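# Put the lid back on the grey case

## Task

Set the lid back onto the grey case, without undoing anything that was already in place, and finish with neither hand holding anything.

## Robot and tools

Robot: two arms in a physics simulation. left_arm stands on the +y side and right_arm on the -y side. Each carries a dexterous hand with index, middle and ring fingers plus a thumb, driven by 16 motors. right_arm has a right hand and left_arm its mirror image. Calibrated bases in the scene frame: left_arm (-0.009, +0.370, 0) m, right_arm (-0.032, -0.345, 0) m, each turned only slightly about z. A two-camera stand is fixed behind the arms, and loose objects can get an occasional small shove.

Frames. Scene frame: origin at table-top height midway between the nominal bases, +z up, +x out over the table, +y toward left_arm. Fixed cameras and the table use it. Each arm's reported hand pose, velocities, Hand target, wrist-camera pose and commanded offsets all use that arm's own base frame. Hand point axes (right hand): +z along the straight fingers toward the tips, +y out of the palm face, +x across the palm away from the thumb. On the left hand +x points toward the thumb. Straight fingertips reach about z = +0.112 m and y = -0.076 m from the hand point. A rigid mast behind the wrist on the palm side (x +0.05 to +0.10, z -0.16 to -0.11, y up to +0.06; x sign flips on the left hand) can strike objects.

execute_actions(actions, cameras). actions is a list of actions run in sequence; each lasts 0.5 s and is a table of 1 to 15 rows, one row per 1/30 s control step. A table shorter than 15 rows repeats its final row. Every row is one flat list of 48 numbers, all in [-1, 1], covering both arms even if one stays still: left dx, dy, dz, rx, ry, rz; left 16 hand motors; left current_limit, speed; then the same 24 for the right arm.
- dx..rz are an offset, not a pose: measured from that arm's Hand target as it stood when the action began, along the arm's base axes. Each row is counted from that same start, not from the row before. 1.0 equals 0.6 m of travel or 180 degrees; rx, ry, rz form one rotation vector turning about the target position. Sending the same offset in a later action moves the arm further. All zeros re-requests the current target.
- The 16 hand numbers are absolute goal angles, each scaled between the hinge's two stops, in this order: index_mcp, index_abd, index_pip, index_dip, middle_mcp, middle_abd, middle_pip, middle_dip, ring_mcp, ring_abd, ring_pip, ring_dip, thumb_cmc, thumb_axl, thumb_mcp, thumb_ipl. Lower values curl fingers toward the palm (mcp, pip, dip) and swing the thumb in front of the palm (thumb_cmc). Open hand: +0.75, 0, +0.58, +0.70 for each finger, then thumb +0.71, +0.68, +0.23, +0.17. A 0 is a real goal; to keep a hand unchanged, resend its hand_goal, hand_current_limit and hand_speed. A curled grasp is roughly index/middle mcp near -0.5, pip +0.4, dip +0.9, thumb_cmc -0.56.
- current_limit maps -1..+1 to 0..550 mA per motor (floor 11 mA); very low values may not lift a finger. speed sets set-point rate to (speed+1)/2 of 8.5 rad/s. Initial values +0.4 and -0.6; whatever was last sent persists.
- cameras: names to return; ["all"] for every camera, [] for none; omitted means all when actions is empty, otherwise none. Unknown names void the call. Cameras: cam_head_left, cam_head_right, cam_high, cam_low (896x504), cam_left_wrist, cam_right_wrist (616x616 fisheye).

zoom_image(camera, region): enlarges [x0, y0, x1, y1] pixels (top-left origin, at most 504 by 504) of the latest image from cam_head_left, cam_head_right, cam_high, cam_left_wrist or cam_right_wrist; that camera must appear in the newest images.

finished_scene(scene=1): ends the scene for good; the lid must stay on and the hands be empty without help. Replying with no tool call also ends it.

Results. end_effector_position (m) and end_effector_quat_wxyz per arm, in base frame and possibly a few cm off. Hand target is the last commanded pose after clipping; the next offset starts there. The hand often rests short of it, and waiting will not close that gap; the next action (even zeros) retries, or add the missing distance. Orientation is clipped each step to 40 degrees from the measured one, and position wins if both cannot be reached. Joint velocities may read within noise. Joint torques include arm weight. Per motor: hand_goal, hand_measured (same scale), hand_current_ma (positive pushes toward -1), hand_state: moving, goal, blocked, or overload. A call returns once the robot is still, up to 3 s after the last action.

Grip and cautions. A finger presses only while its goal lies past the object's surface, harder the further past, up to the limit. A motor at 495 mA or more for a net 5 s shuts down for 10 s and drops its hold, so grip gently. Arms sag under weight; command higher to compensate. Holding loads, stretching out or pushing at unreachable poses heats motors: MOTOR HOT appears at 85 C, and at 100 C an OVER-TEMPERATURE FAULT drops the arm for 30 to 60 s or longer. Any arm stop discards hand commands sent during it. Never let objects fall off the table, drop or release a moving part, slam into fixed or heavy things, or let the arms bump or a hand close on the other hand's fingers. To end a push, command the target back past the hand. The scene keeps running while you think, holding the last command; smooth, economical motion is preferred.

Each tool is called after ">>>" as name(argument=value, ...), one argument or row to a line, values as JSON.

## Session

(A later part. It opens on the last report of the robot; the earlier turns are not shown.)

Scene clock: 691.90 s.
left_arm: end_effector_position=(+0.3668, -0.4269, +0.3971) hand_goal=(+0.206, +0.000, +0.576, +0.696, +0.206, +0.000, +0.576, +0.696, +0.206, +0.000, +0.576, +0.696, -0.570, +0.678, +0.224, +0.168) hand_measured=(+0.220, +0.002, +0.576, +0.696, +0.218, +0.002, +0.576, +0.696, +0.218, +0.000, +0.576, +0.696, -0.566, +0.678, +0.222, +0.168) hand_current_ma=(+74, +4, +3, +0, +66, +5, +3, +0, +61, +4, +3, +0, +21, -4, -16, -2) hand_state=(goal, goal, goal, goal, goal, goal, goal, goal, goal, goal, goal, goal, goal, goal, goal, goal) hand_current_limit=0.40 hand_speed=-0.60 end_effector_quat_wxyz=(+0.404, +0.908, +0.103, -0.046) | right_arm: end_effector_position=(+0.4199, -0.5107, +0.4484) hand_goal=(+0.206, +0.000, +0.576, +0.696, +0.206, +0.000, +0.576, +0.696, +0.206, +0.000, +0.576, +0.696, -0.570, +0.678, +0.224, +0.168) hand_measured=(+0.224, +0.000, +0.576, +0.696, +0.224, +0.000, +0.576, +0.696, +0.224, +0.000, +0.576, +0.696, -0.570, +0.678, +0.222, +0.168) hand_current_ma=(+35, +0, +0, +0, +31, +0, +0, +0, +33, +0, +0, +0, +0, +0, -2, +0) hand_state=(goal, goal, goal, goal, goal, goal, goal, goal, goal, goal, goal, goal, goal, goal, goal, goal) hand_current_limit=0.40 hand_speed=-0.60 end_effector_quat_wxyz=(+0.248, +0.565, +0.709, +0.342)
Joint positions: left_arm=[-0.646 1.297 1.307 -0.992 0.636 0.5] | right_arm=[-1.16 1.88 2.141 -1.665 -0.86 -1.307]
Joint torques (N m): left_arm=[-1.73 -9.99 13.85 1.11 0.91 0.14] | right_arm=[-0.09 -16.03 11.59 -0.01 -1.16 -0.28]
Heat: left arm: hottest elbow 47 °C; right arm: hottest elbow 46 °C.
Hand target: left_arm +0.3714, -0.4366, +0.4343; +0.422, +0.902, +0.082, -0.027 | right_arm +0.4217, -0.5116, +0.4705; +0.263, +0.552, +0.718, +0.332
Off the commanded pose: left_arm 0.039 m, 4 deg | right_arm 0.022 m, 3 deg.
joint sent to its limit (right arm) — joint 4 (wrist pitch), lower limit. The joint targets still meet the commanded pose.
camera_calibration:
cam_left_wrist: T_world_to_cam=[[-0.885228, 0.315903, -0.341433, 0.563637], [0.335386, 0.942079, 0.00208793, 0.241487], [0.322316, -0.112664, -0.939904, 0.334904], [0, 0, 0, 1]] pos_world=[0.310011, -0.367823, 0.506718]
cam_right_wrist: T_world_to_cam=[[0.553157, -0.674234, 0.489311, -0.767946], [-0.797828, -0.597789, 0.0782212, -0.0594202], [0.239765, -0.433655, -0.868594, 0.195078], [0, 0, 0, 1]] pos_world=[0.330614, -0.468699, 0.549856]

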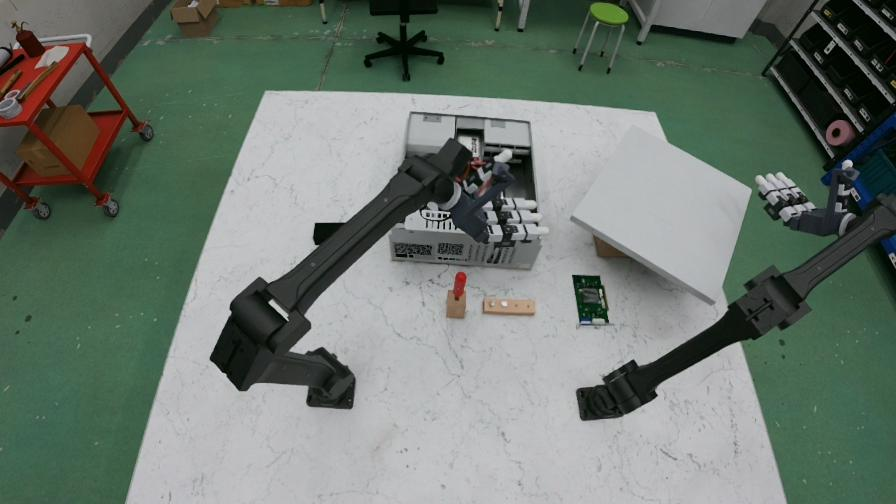

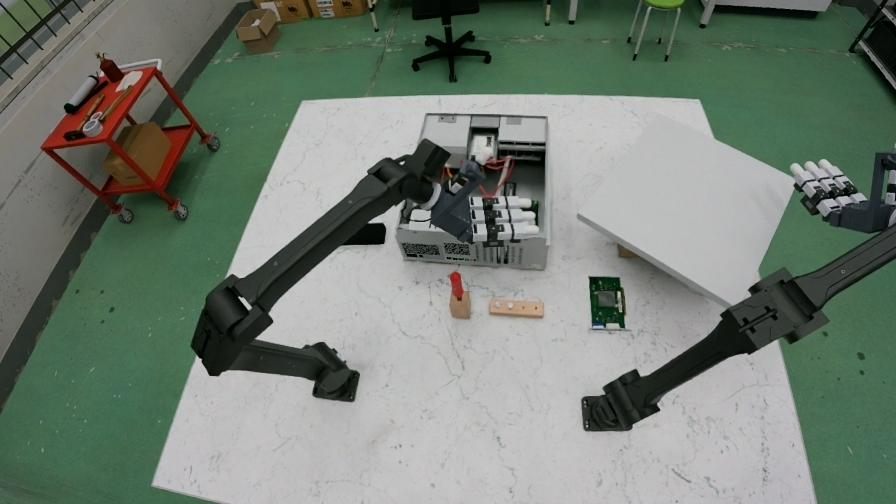

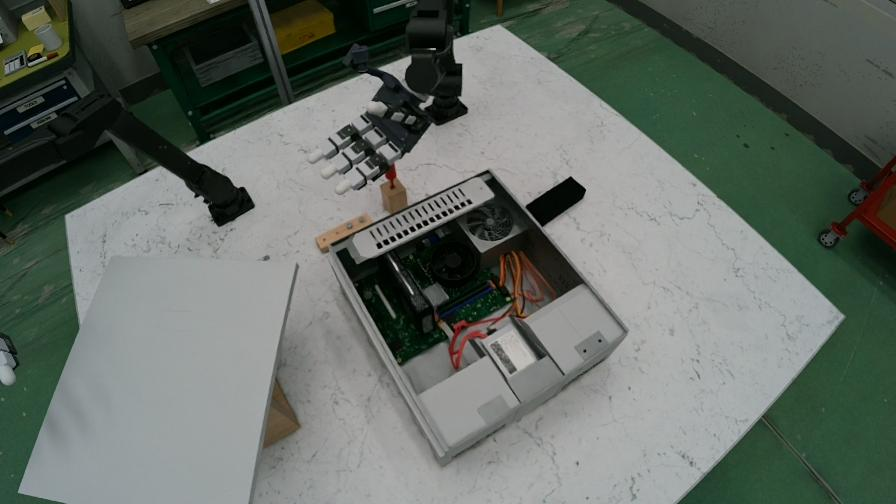

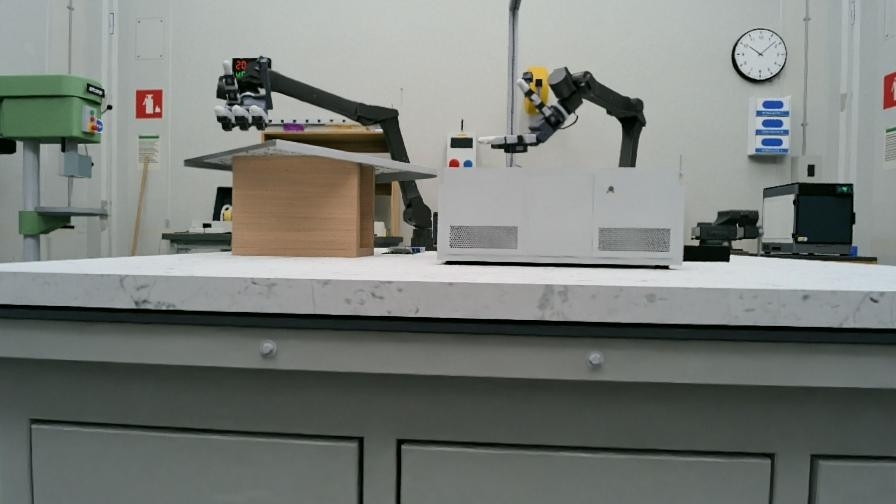

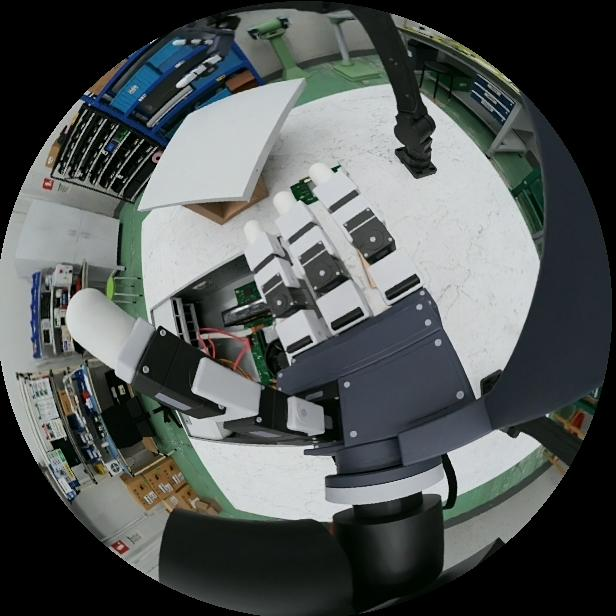

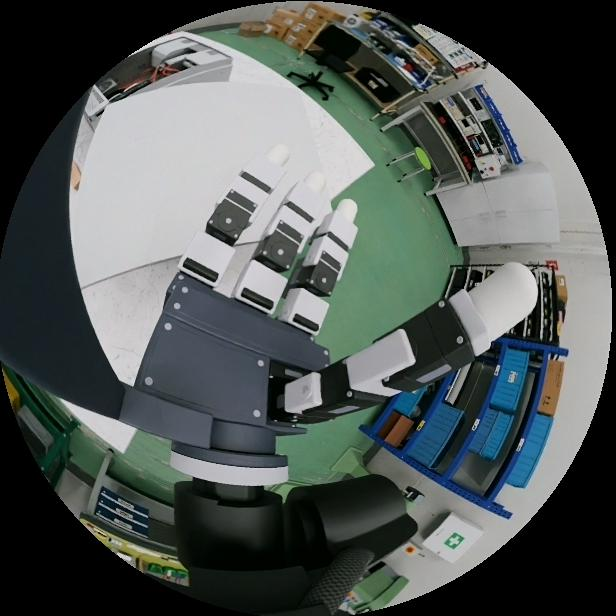

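>>> execute_actions(
  actions=[
    [[0.0002,-0.0791,0,-0.001,-0.0187,-0.0469,0.2055,0,0.5766,0.6957,0.2055,0,0.5766,0.6957,0.2055,0,0.5766,0.6957,-0.571,0.678,0.2247,0.1676,0.4,-0.6,-0.0106,-0.0489,0,0,0,0,0.2055,0,0.5766,0.6957,0.2055,0,0.5766,0.6957,0.2055,0,0.5766,0.6957,-0.571,0.678,0.2247,0.1676,0.4,-0.6]],
    [[0.0002,-0.0791,0,-0.001,-0.0187,-0.0469,0.2055,0,0.5766,0.6957,0.2055,0,0.5766,0.6957,0.2055,0,0.5766,0.6957,-0.571,0.678,0.2247,0.1676,0.4,-0.6,-0.0106,-0.0489,0,0,0,0,0.2055,0,0.5766,0.6957,0.2055,0,0.5766,0.6957,0.2055,0,0.5766,0.6957,-0.571,0.678,0.2247,0.1676,0.4,-0.6]],
    [[0.0002,-0.0791,0,0,0,0,0.2055,0,0.5766,0.6957,0.2055,0,0.5766,0.6957,0.2055,0,0.5766,0.6957,-0.571,0.678,0.2247,0.1676,0.4,-0.6,-0.0106,-0.0489,-0.05,0,0,0,0.2055,0,0.5766,0.6957,0.2055,0,0.5766,0.6957,0.2055,0,0.5766,0.6957,-0.571,0.678,0.2247,0.1676,0.4,-0.6]],
    [[0,0,-0.05,0,0,0,0.2055,0,0.5766,0.6957,0.2055,0,0.5766,0.6957,0.2055,0,0.5766,0.6957,-0.571,0.678,0.2247,0.1676,0.4,-0.6,0,0,-0.08,0,0,0,0.2055,0,0.5766,0.6957,0.2055,0,0.5766,0.6957,0.2055,0,0.5766,0.6957,-0.571,0.678,0.2247,0.1676,0.4,-0.6]],
    [[0,0,-0.05,0,0,0,0.2055,0,0.5766,0.6957,0.2055,0,0.5766,0.6957,0.2055,0,0.5766,0.6957,-0.571,0.678,0.2247,0.1676,0.4,-0.6,0,0,-0.08,0,0,0,0.2055,0,0.5766,0.6957,0.2055,0,0.5766,0.6957,0.2055,0,0.5766,0.6957,-0.571,0.678,0.2247,0.1676,0.4,-0.6]],
  ],
  cameras=["all"],
)

Scene clock: 848.23 s.
left_arm: end_effector_position=(+0.3664, -0.5785, +0.3779) hand_goal=(+0.206, +0.000, +0.576, +0.696, +0.206, +0.000, +0.576, +0.696, +0.206, +0.000, +0.576, +0.696, -0.570, +0.678, +0.224, +0.168) hand_measured=(+0.220, +0.002, +0.576, +0.696, +0.218, +0.002, +0.576, +0.696, +0.218, +0.000, +0.576, +0.696, -0.566, +0.678, +0.222, +0.168) hand_current_ma=(+74, +4, +3, +0, +66, +5, +3, +0, +61, +4, +3, +0, +17, -4, -16, -2) hand_state=(goal, goal, goal, goal, goal, goal, goal, goal, goal, goal, goal, goal, goal, goal, goal, goal) hand_current_limit=0.40 hand_speed=-0.60 end_effector_quat_wxyz=(+0.419, +0.903, -0.084, -0.036) | right_arm: end_effector_position=(+0.4094, -0.5966, +0.3396) hand_goal=(+0.206, +0.000, +0.576, +0.696, +0.206, +0.000, +0.576, +0.696, +0.206, +0.000, +0.576, +0.696, -0.570, +0.678, +0.224, +0.168) hand_measured=(+0.224, +0.000, +0.576, +0.696, +0.222, +0.000, +0.576, +0.696, +0.224, +0.000, +0.576, +0.696, -0.570, +0.678, +0.222, +0.168) hand_current_ma=(+33, +0, +0, +0, +29, +0, +0, +0, +33, +0, +0, +0, +0, +0, -2, +0) hand_state=(goal, goal, goal, goal, goal, goal, goal, goal, goal, goal, goal, goal, goal, goal, goal, goal) hand_current_limit=0.40 hand_speed=-0.60 end_effector_quat_wxyz=(+0.251, +0.555, +0.717, +0.339)
Joint positions: left_arm=[-0.8 1.65 1.607 -0.925 0.67 0.742] | right_arm=[-1.227 2.116 2.225 -1.597 -0.869 -1.441]
Joint torques (N m): left_arm=[-1.03 -15.85 8.5 2.13 0.77 -0.26] | right_arm=[-0.15 -20.89 7.08 0.96 -1.21 -0.25]
Heat: left arm: hottest elbow 61 °C; right arm: hottest elbow 51 °C.
Hand target: left_arm +0.3719, -0.5789, +0.3743; +0.421, +0.903, -0.076, -0.036 | right_arm +0.4026, -0.5997, +0.3446; +0.263, +0.552, +0.718, +0.332
Off the commanded pose: left_arm 0.007 m, 1 deg | right_arm 0.009 m, 2 deg.
camera_calibration:
cam_left_wrist: T_world_to_cam=[[-0.664583, 0.556508, -0.498626, 0.722323], [0.621193, 0.782351, 0.0452258, 0.170989], [0.41527, -0.279687, -0.865636, 0.141224], [0, 0, 0, 1]] pos_world=[0.31518, -0.496254, 0.474685]
cam_right_wrist: T_world_to_cam=[[0.564006, -0.654327, 0.503739, -0.764295], [-0.786107, -0.612231, 0.0849052, -0.126359], [0.252849, -0.44388, -0.859673, 0.0512801], [0, 0, 0, 1]] pos_world=[0.318769, -0.554697, 0.439818]

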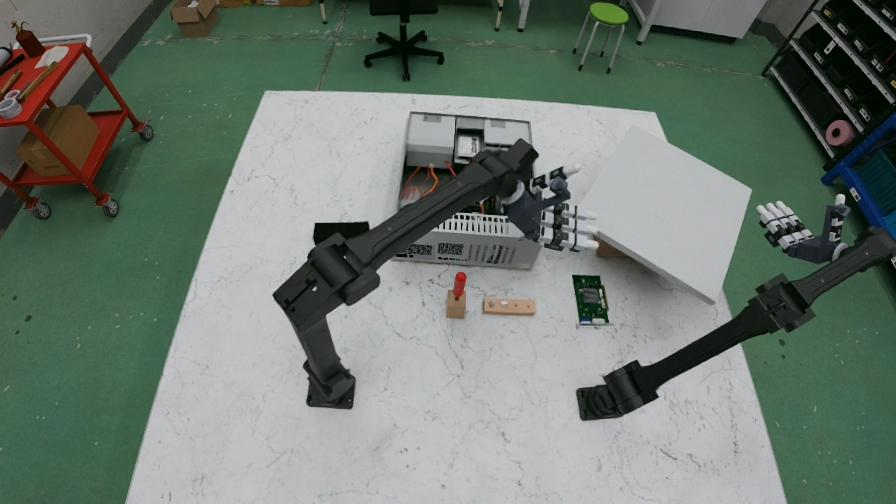

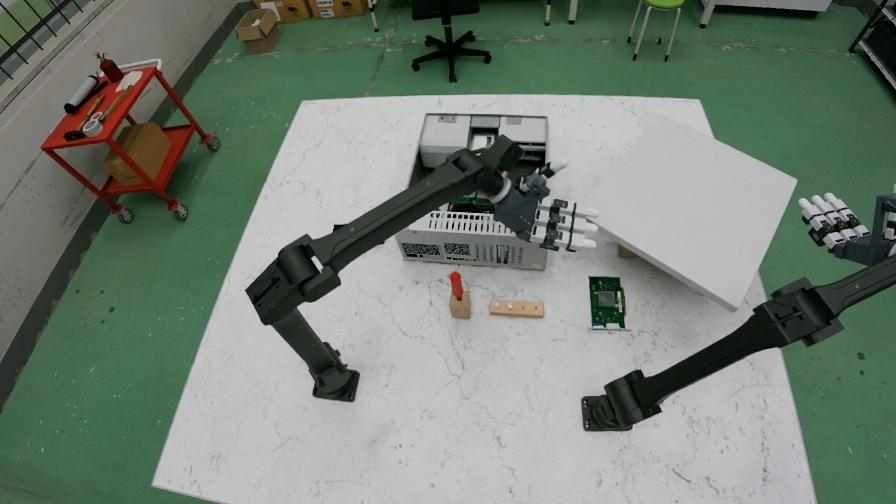

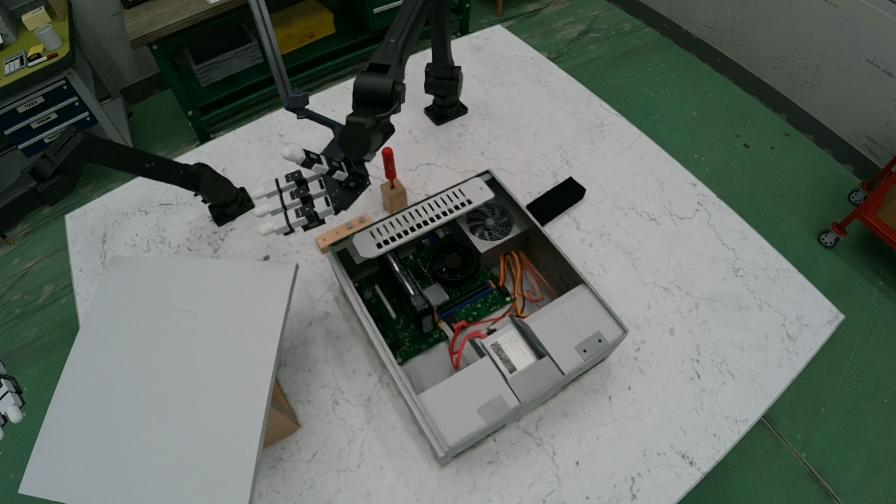

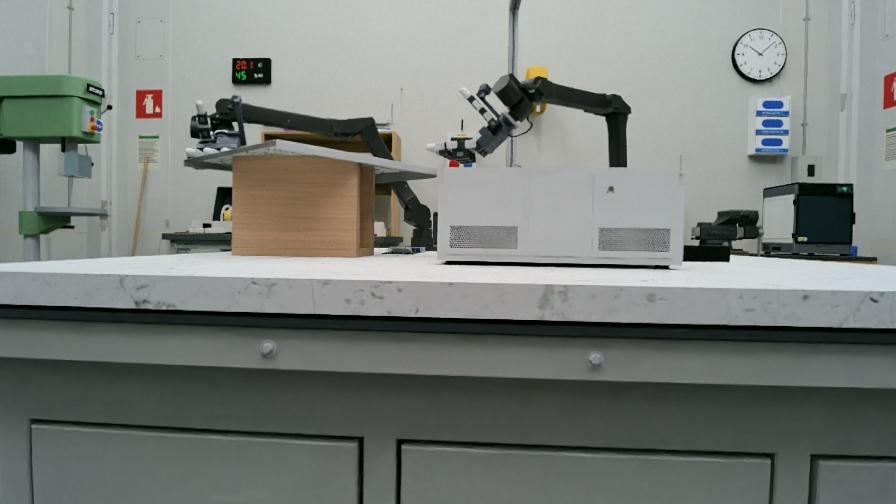

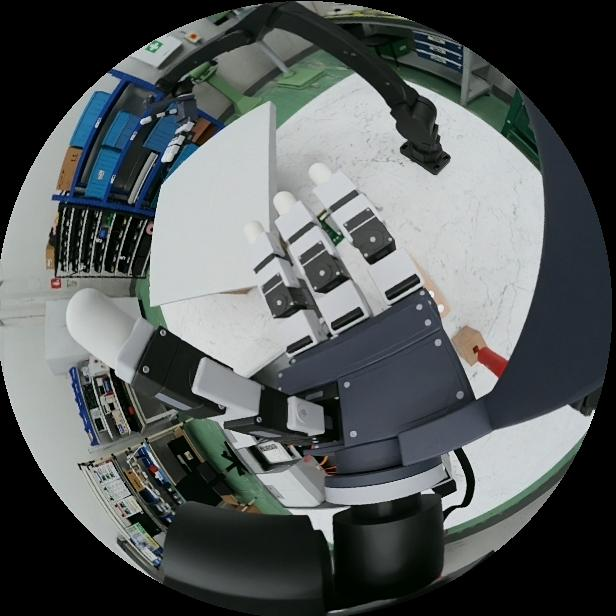

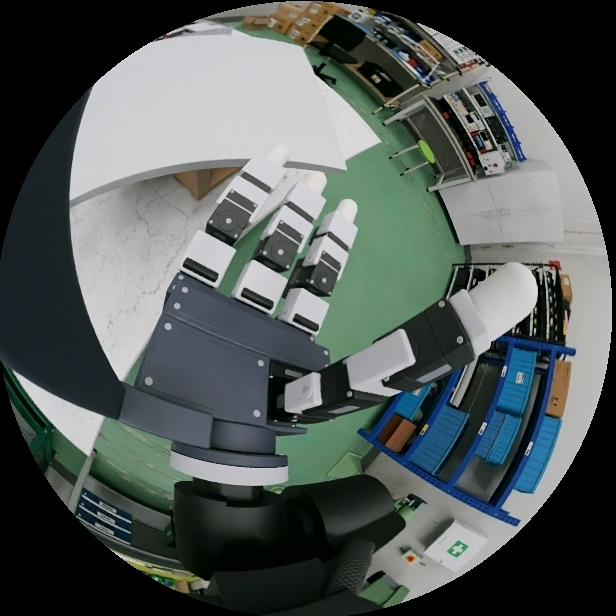

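>>> zoom_image(
  camera="cam_head_left",
  region=[500, 130, 620, 270],
)

>>> zoom_image(
  camera="cam_head_right",
  region=[500, 130, 620, 270],
)

>>> zoom_image(
  camera="cam_head_left",
  region=[740, 170, 880, 280],
)

>>> zoom_image(
  camera="cam_head_right",
  region=[770, 160, 896, 290],
)

>>> zoom_image(
  camera="cam_low",
  region=[170, 80, 490, 200],
)

Scaled by 3.600.

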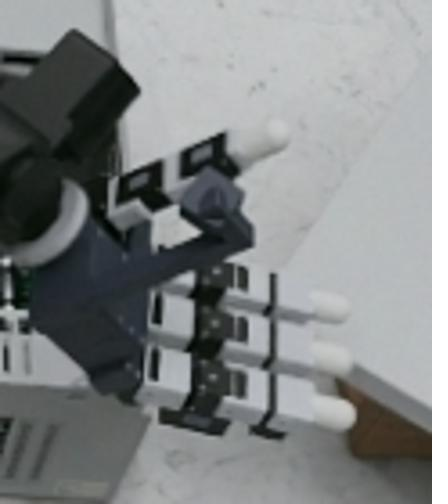

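Scaled by 3.600.

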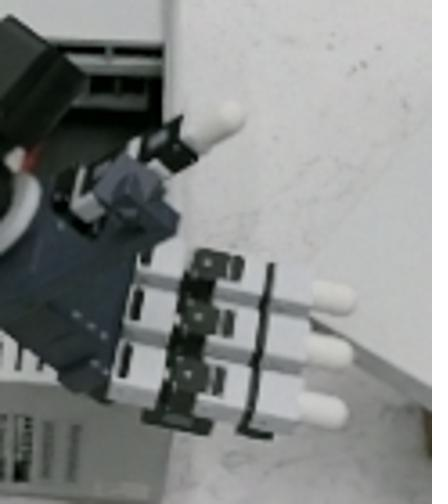

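Scaled by 3.600.

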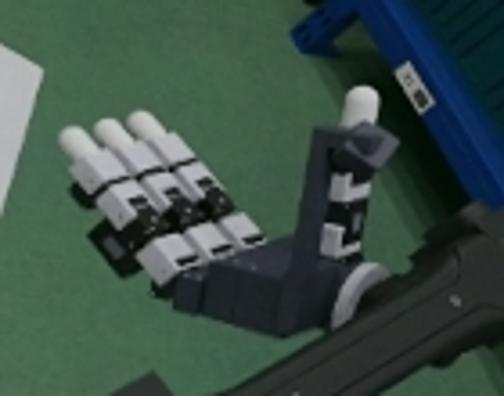

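Scaled by 3.877.

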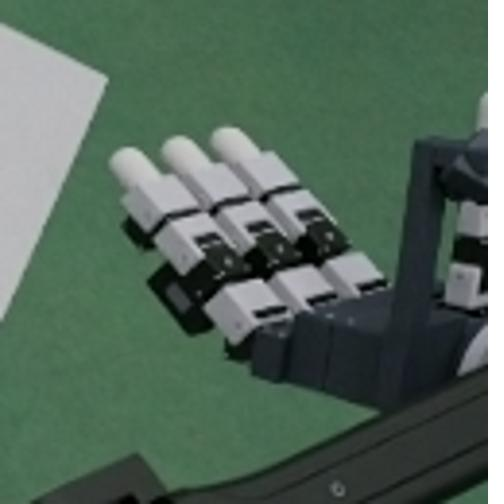

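Scaled by 1.575.

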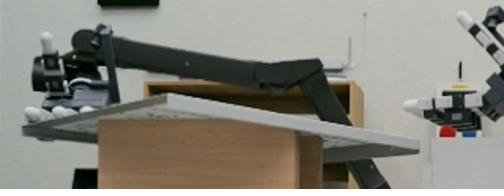

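>>> zoom_image(
  camera="cam_high",
  region=[240, 130, 380, 270],
)

>>> zoom_image(
  camera="cam_high",
  region=[0, 330, 140, 470],
)

>>> zoom_image(
  camera="cam_low",
  region=[400, 90, 520, 190],
)

>>> zoom_image(
  camera="cam_low",
  region=[175, 90, 295, 190],
)

Scaled by 3.600.

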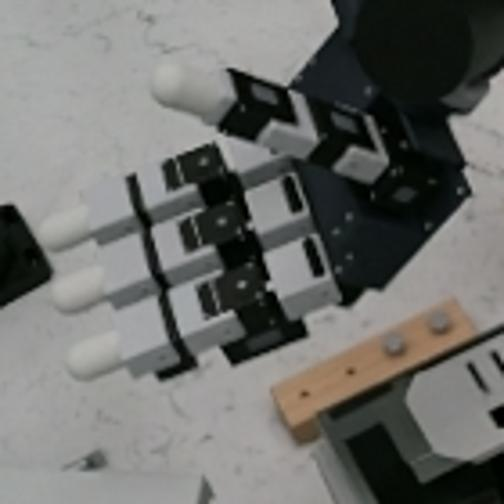

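Scaled by 3.600.

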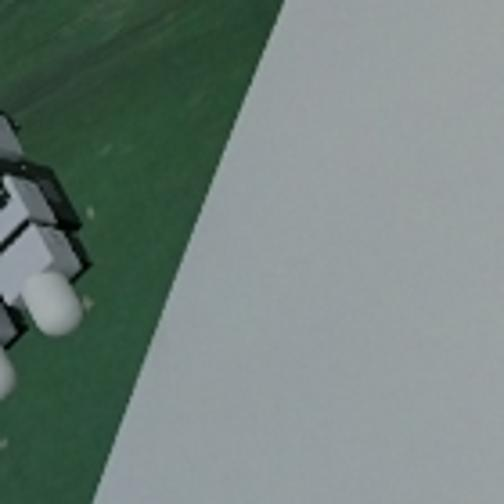

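Scaled by 4.200.

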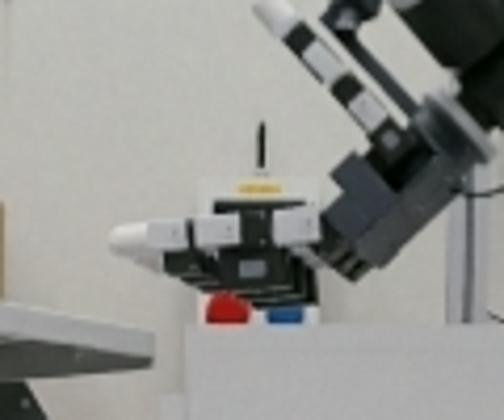

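Scaled by 4.200.

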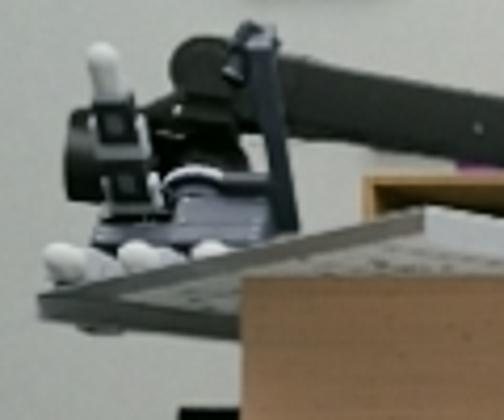

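>>> execute_actions(
  actions=[
    [[-0.0111,0,-0.06,0,0,0,0.2055,0,0.5766,0.6957,0.2055,0,0.5766,0.6957,0.2055,0,0.5766,0.6957,-0.571,0.678,0.2247,0.1676,0.4,-0.6,0.005,-0.0033,-0.05,0,0,0.0297,0.2055,0,0.5766,0.6957,0.2055,0,0.5766,0.6957,0.2055,0,0.5766,0.6957,-0.571,0.678,0.2247,0.1676,0.4,-0.6]],
    [[-0.0111,0,-0.07,0,0,0,0.2055,0,0.5766,0.6957,0.2055,0,0.5766,0.6957,0.2055,0,0.5766,0.6957,-0.571,0.678,0.2247,0.1676,0.4,-0.6,0.005,-0.0033,-0.06,0,0,0.0297,0.2055,0,0.5766,0.6957,0.2055,0,0.5766,0.6957,0.2055,0,0.5766,0.6957,-0.571,0.678,0.2247,0.1676,0.4,-0.6]],
    [[-0.0111,0,-0.07,0,0,0,0.2055,0,0.5766,0.6957,0.2055,0,0.5766,0.6957,0.2055,0,0.5766,0.6957,-0.571,0.678,0.2247,0.1676,0.4,-0.6,0.005,-0.0033,-0.06,0,0,0.0297,0.2055,0,0.5766,0.6957,0.2055,0,0.5766,0.6957,0.2055,0,0.5766,0.6957,-0.571,0.678,0.2247,0.1676,0.4,-0.6]],
  ],
  cameras=["all"],
)

Scene clock: 986.43 s.
left_arm: end_effector_position=(+0.3546, -0.5771, +0.2829) hand_goal=(+0.206, +0.000, +0.576, +0.696, +0.206, +0.000, +0.576, +0.696, +0.206, +0.000, +0.576, +0.696, -0.570, +0.678, +0.224, +0.168) hand_measured=(+0.204, +0.000, +0.578, +0.696, +0.220, +0.002, +0.578, +0.696, +0.220, +0.000, +0.578, +0.696, -0.568, +0.678, +0.222, +0.168) hand_current_ma=(-13, +4, +8, +0, +75, +4, +6, +0, +68, +3, +6, +0, +11, -4, -18, -2) hand_state=(goal, goal, goal, goal, goal, goal, goal, goal, goal, goal, goal, goal, goal, goal, goal, goal) hand_current_limit=0.40 hand_speed=-0.60 end_effector_quat_wxyz=(+0.436, +0.895, -0.093, -0.017) | right_arm: end_effector_position=(+0.4141, -0.5971, +0.2210) hand_goal=(+0.206, +0.000, +0.576, +0.696, +0.206, +0.000, +0.576, +0.696, +0.206, +0.000, +0.576, +0.696, -0.570, +0.678, +0.224, +0.168) hand_measured=(+0.224, +0.000, +0.576, +0.696, +0.222, +0.000, +0.576, +0.696, +0.224, +0.000, +0.576, +0.696, -0.570, +0.678, +0.222, +0.168) hand_current_ma=(+33, +0, +0, +0, +29, +0, +0, +0, +33, +0, +0, +0, +0, +0, -2, +0) hand_state=(goal, goal, goal, goal, goal, goal, goal, goal, goal, goal, goal, goal, goal, goal, goal, goal) hand_current_limit=0.40 hand_speed=-0.60 end_effector_quat_wxyz=(+0.224, +0.474, +0.770, +0.363)
Joint positions: left_arm=[-0.815 1.66 1.338 -0.581 0.66 0.726] | right_arm=[-1.227 2.329 2.277 -1.666 -0.872 -1.763]
Joint torques (N m): left_arm=[-2.02 -13.92 6.69 1.72 0.49 -0.38] | right_arm=[-0.56 -21.77 11.07 -0.58 -1.1 -0.22]
Heat: left arm: hottest elbow 49 °C; right arm: hottest elbow 42 °C.
Hand target: left_arm +0.3517, -0.5790, +0.2544; +0.421, +0.903, -0.076, -0.036 | right_arm +0.4116, -0.6057, +0.2425; +0.214, +0.446, +0.788, +0.366
Off the commanded pose: left_arm 0.029 m, 4 deg | right_arm 0.023 m, 4 deg.
joint sent to its limit (right arm) — joint 4 (wrist pitch), lower limit. The joint targets are off in orientation, not in position.
camera_calibration:
cam_left_wrist: T_world_to_cam=[[-0.645039, 0.534729, -0.545885, 0.660273], [0.618439, 0.784909, 0.0380959, 0.186072], [0.44884, -0.313023, -0.836994, 0.0249205], [0, 0, 0, 1]] pos_world=[0.299642, -0.491316, 0.374202]
cam_right_wrist: T_world_to_cam=[[0.677599, -0.518777, 0.521276, -0.677491], [-0.645269, -0.759436, 0.0829798, -0.258652], [0.352828, -0.39259, -0.849344, -0.0651631], [0, 0, 0, 1]] pos_world=[0.315159, -0.573479, 0.319277]

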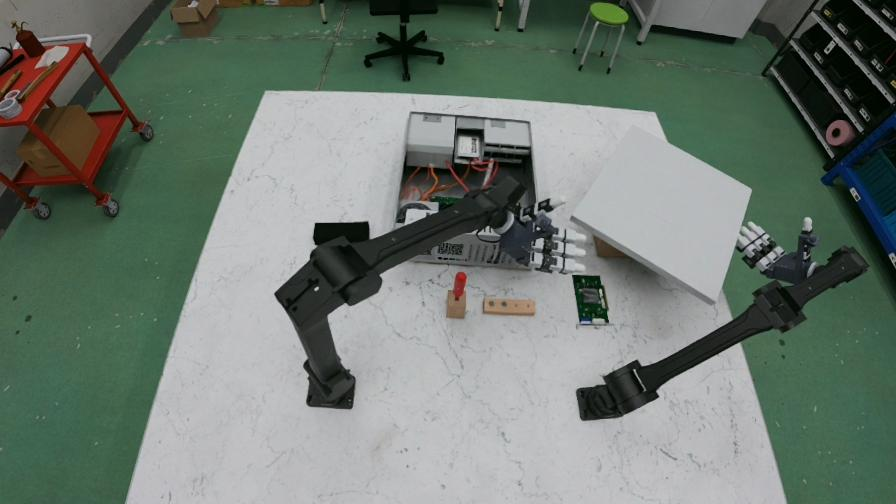

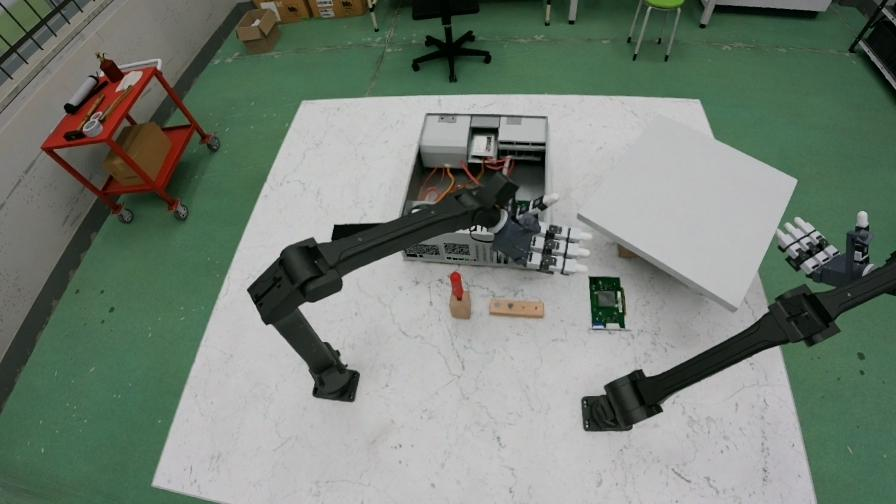

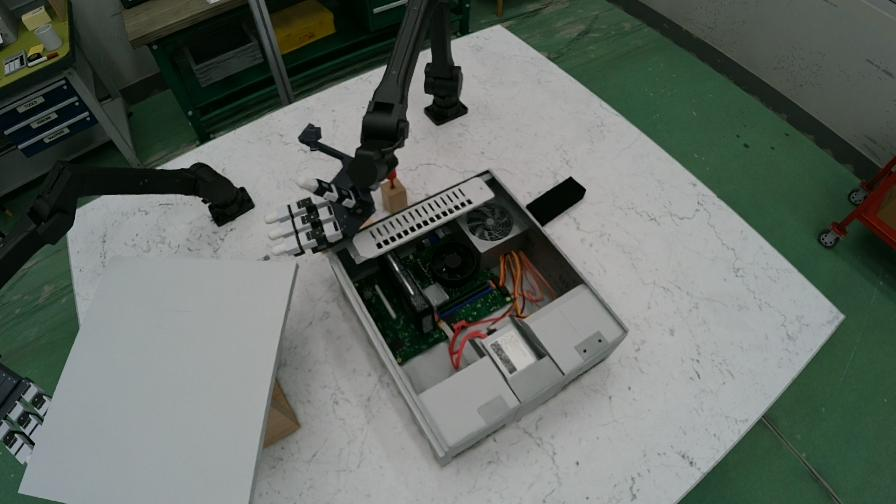

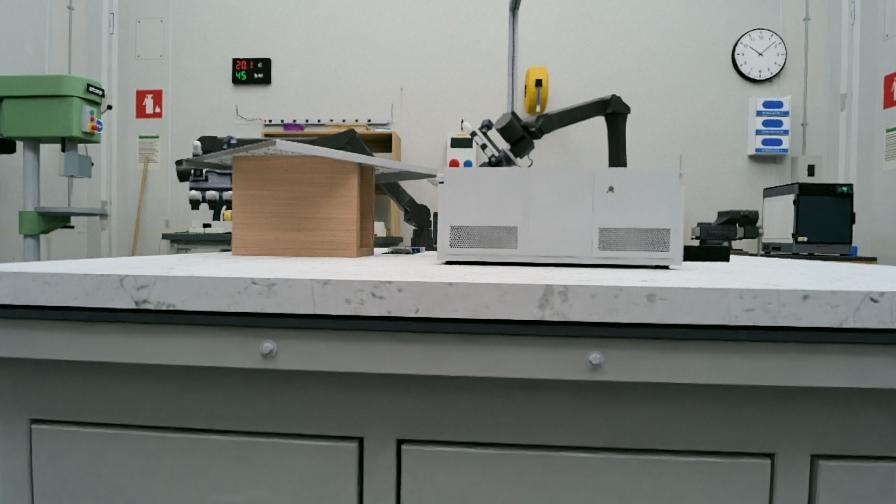

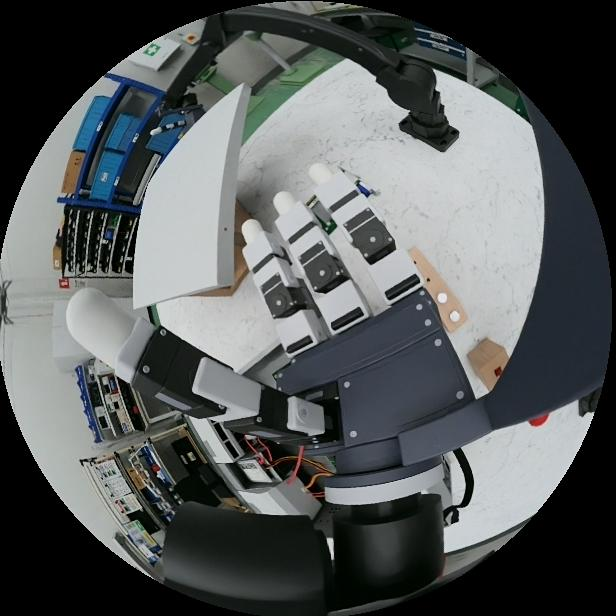

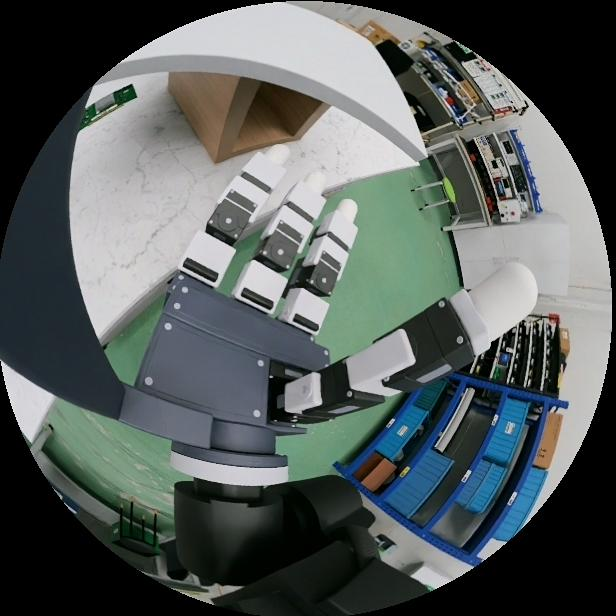

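>>> execute_actions(
  actions=[
    [[0,0,-0.03,0,0,0,0.2055,0,0.5766,0.6957,0.2055,0,0.5766,0.6957,0.2055,0,0.5766,0.6957,-0.571,0.678,0.2247,0.1676,0.4,-0.6,0,0,0.02,0,0,0,0.2055,0,0.5766,0.6957,0.2055,0,0.5766,0.6957,0.2055,0,0.5766,0.6957,-0.571,0.678,0.2247,0.1676,0.4,-0.6]],
  ],
  cameras=["cam_head_left", "cam_high", "cam_low", "cam_left_wrist"],
)

>>> zoom_image(
  camera="cam_low",
  region=[400, 120, 520, 220],
)

>>> zoom_image(
  camera="cam_low",
  region=[170, 120, 290, 220],
)

>>> zoom_image(
  camera="cam_high",
  region=[240, 160, 380, 300],
)

>>> zoom_image(
  camera="cam_head_left",
  region=[500, 170, 620, 290],
)

>>> zoom_image(
  camera="cam_left_wrist",
  region=[120, 70, 380, 330],
)

Scene clock: 999.30 s.
left_arm: end_effector_position=(+0.3547, -0.5777, +0.2816) hand_goal=(+0.206, +0.000, +0.576, +0.696, +0.206, +0.000, +0.576, +0.696, +0.206, +0.000, +0.576, +0.696, -0.570, +0.678, +0.224, +0.168) hand_measured=(+0.204, +0.000, +0.578, +0.696, +0.220, +0.002, +0.578, +0.696, +0.220, +0.000, +0.578, +0.696, -0.568, +0.678, +0.222, +0.168) hand_current_ma=(-12, +4, +8, +0, +75, +4, +6, +0, +68, +3, +6, +0, +11, -4, -18, -2) hand_state=(goal, goal, goal, goal, goal, goal, goal, goal, goal, goal, goal, goal, goal, goal, goal, goal) hand_current_limit=0.40 hand_speed=-0.60 end_effector_quat_wxyz=(+0.445, +0.890, -0.098, -0.006) | right_arm: end_effector_position=(+0.4141, -0.5970, +0.2210) hand_goal=(+0.206, +0.000, +0.576, +0.696, +0.206, +0.000, +0.576, +0.696, +0.206, +0.000, +0.576, +0.696, -0.570, +0.678, +0.224, +0.168) hand_measured=(+0.224, +0.000, +0.576, +0.696, +0.222, +0.000, +0.576, +0.696, +0.224, +0.000, +0.576, +0.696, -0.570, +0.678, +0.222, +0.168) hand_current_ma=(+33, +0, +0, +0, +29, +0, +0, +0, +33, +0, +0, +0, +0, +0, -2, +0) hand_state=(goal, goal, goal, goal, goal, goal, goal, goal, goal, goal, goal, goal, goal, goal, goal, goal) hand_current_limit=0.40 hand_speed=-0.60 end_effector_quat_wxyz=(+0.224, +0.474, +0.770, +0.363)
Joint positions: left_arm=[-0.815 1.66 1.319 -0.529 0.661 0.726] | right_arm=[-1.227 2.329 2.277 -1.666 -0.872 -1.764]
Joint torques (N m): left_arm=[-1.9 -12.75 5.97 1.4 0.42 -0.39] | right_arm=[-0.38 -22.77 10.92 -0.62 -1.21 -0.11]
Heat: left arm: hottest elbow 48 °C; right arm: hottest elbow 44 °C.
Hand target: left_arm +0.3519, -0.5789, +0.2363; +0.421, +0.903, -0.076, -0.036 | right_arm +0.4116, -0.6057, +0.2545; +0.214, +0.446, +0.788, +0.366
Off the commanded pose: left_arm 0.045 m, 5 deg | right_arm 0.035 m, 4 deg.
joint sent to its limit (right arm) — joint 4 (wrist pitch), lower limit. The joint targets are off in orientation, not in position.
camera_calibration:
cam_left_wrist: T_world_to_cam=[[-0.632385, 0.521829, -0.572524, 0.655499], [0.618333, 0.785235, 0.032721, 0.188212], [0.466641, -0.333318, -0.819235, 0.000594663], [0, 0, 0, 1]] pos_world=[0.297873, -0.48965, 0.369617]
Images, in order (width x height): cam_head_left 896x504, cam_high 896x504, cam_low 896x504, cam_left_wrist 616x616.

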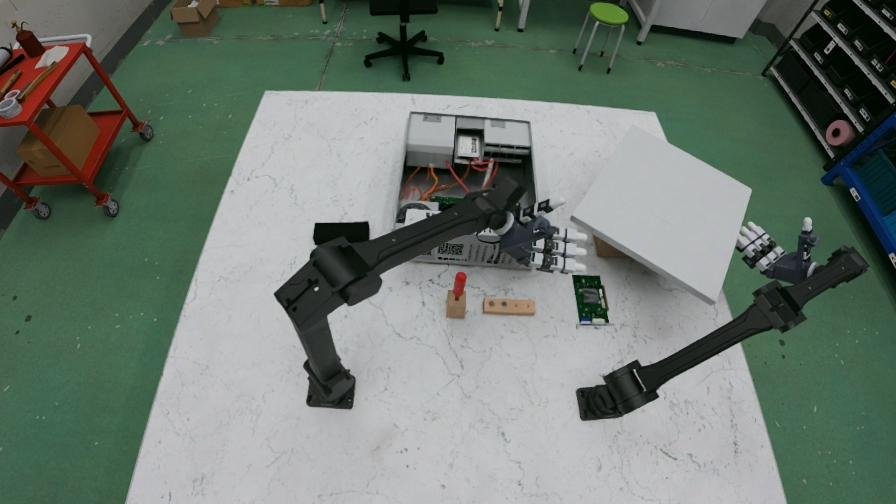

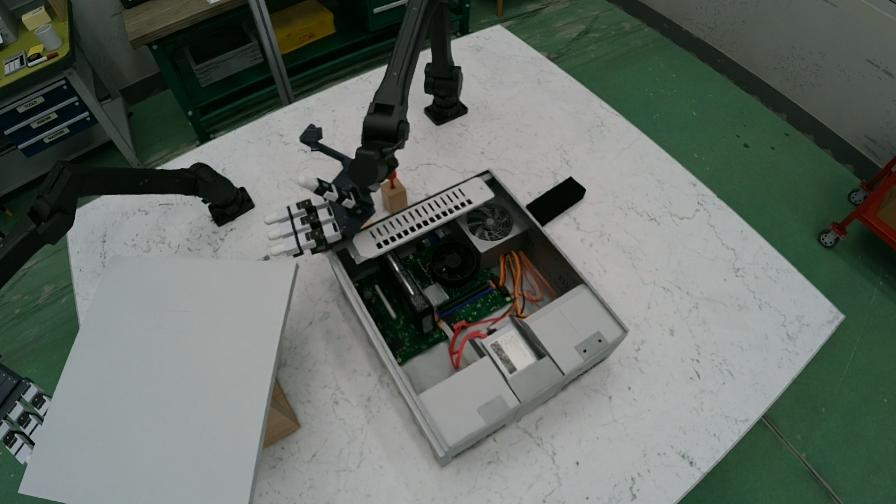

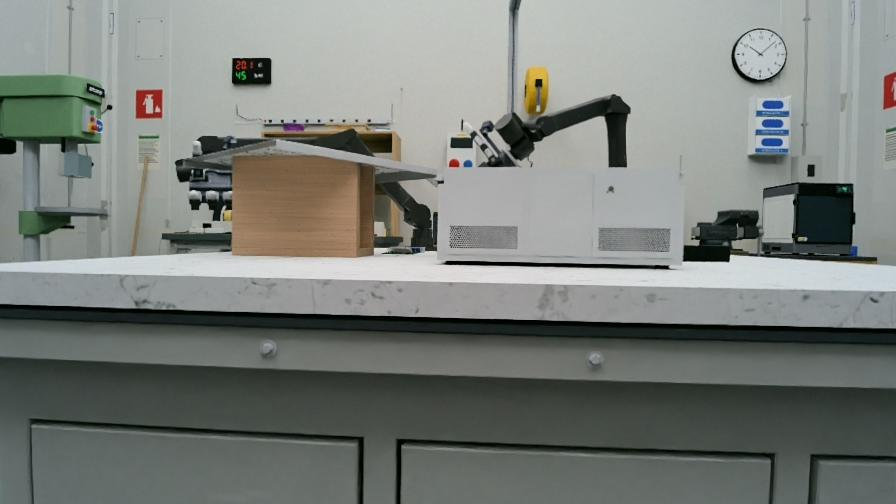

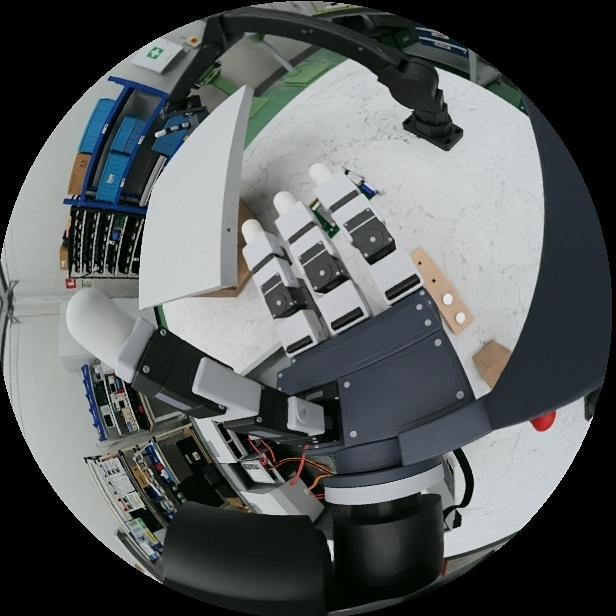

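Scaled by 4.200.

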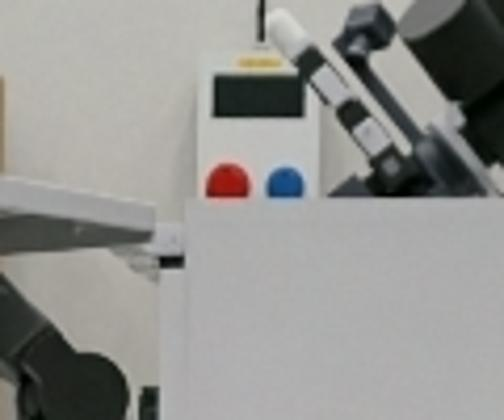

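Scaled by 4.200.

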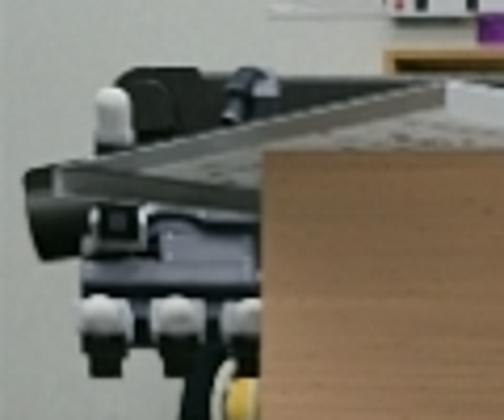

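Scaled by 3.600.

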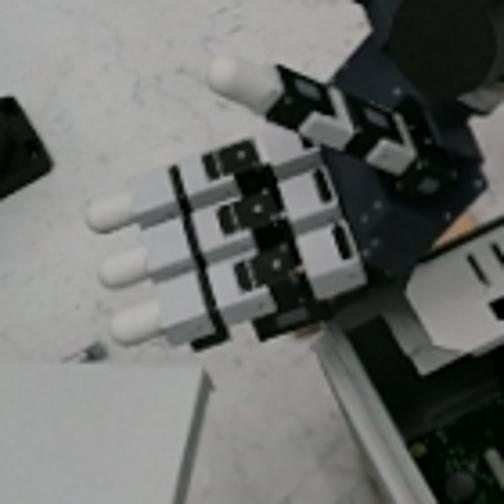

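Scaled by 4.200.

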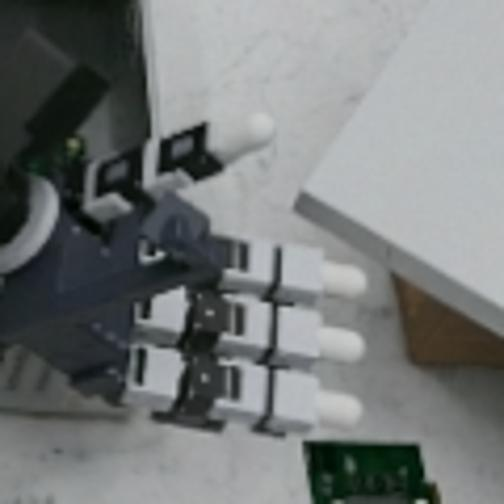

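Scaled by 1.938 from the camera's 616x616 image, which has a finer 880x880 frame.

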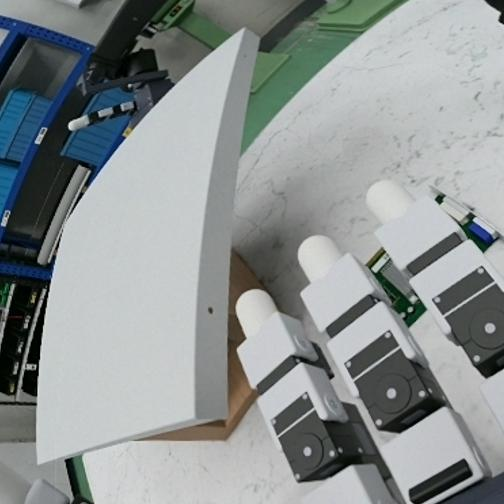

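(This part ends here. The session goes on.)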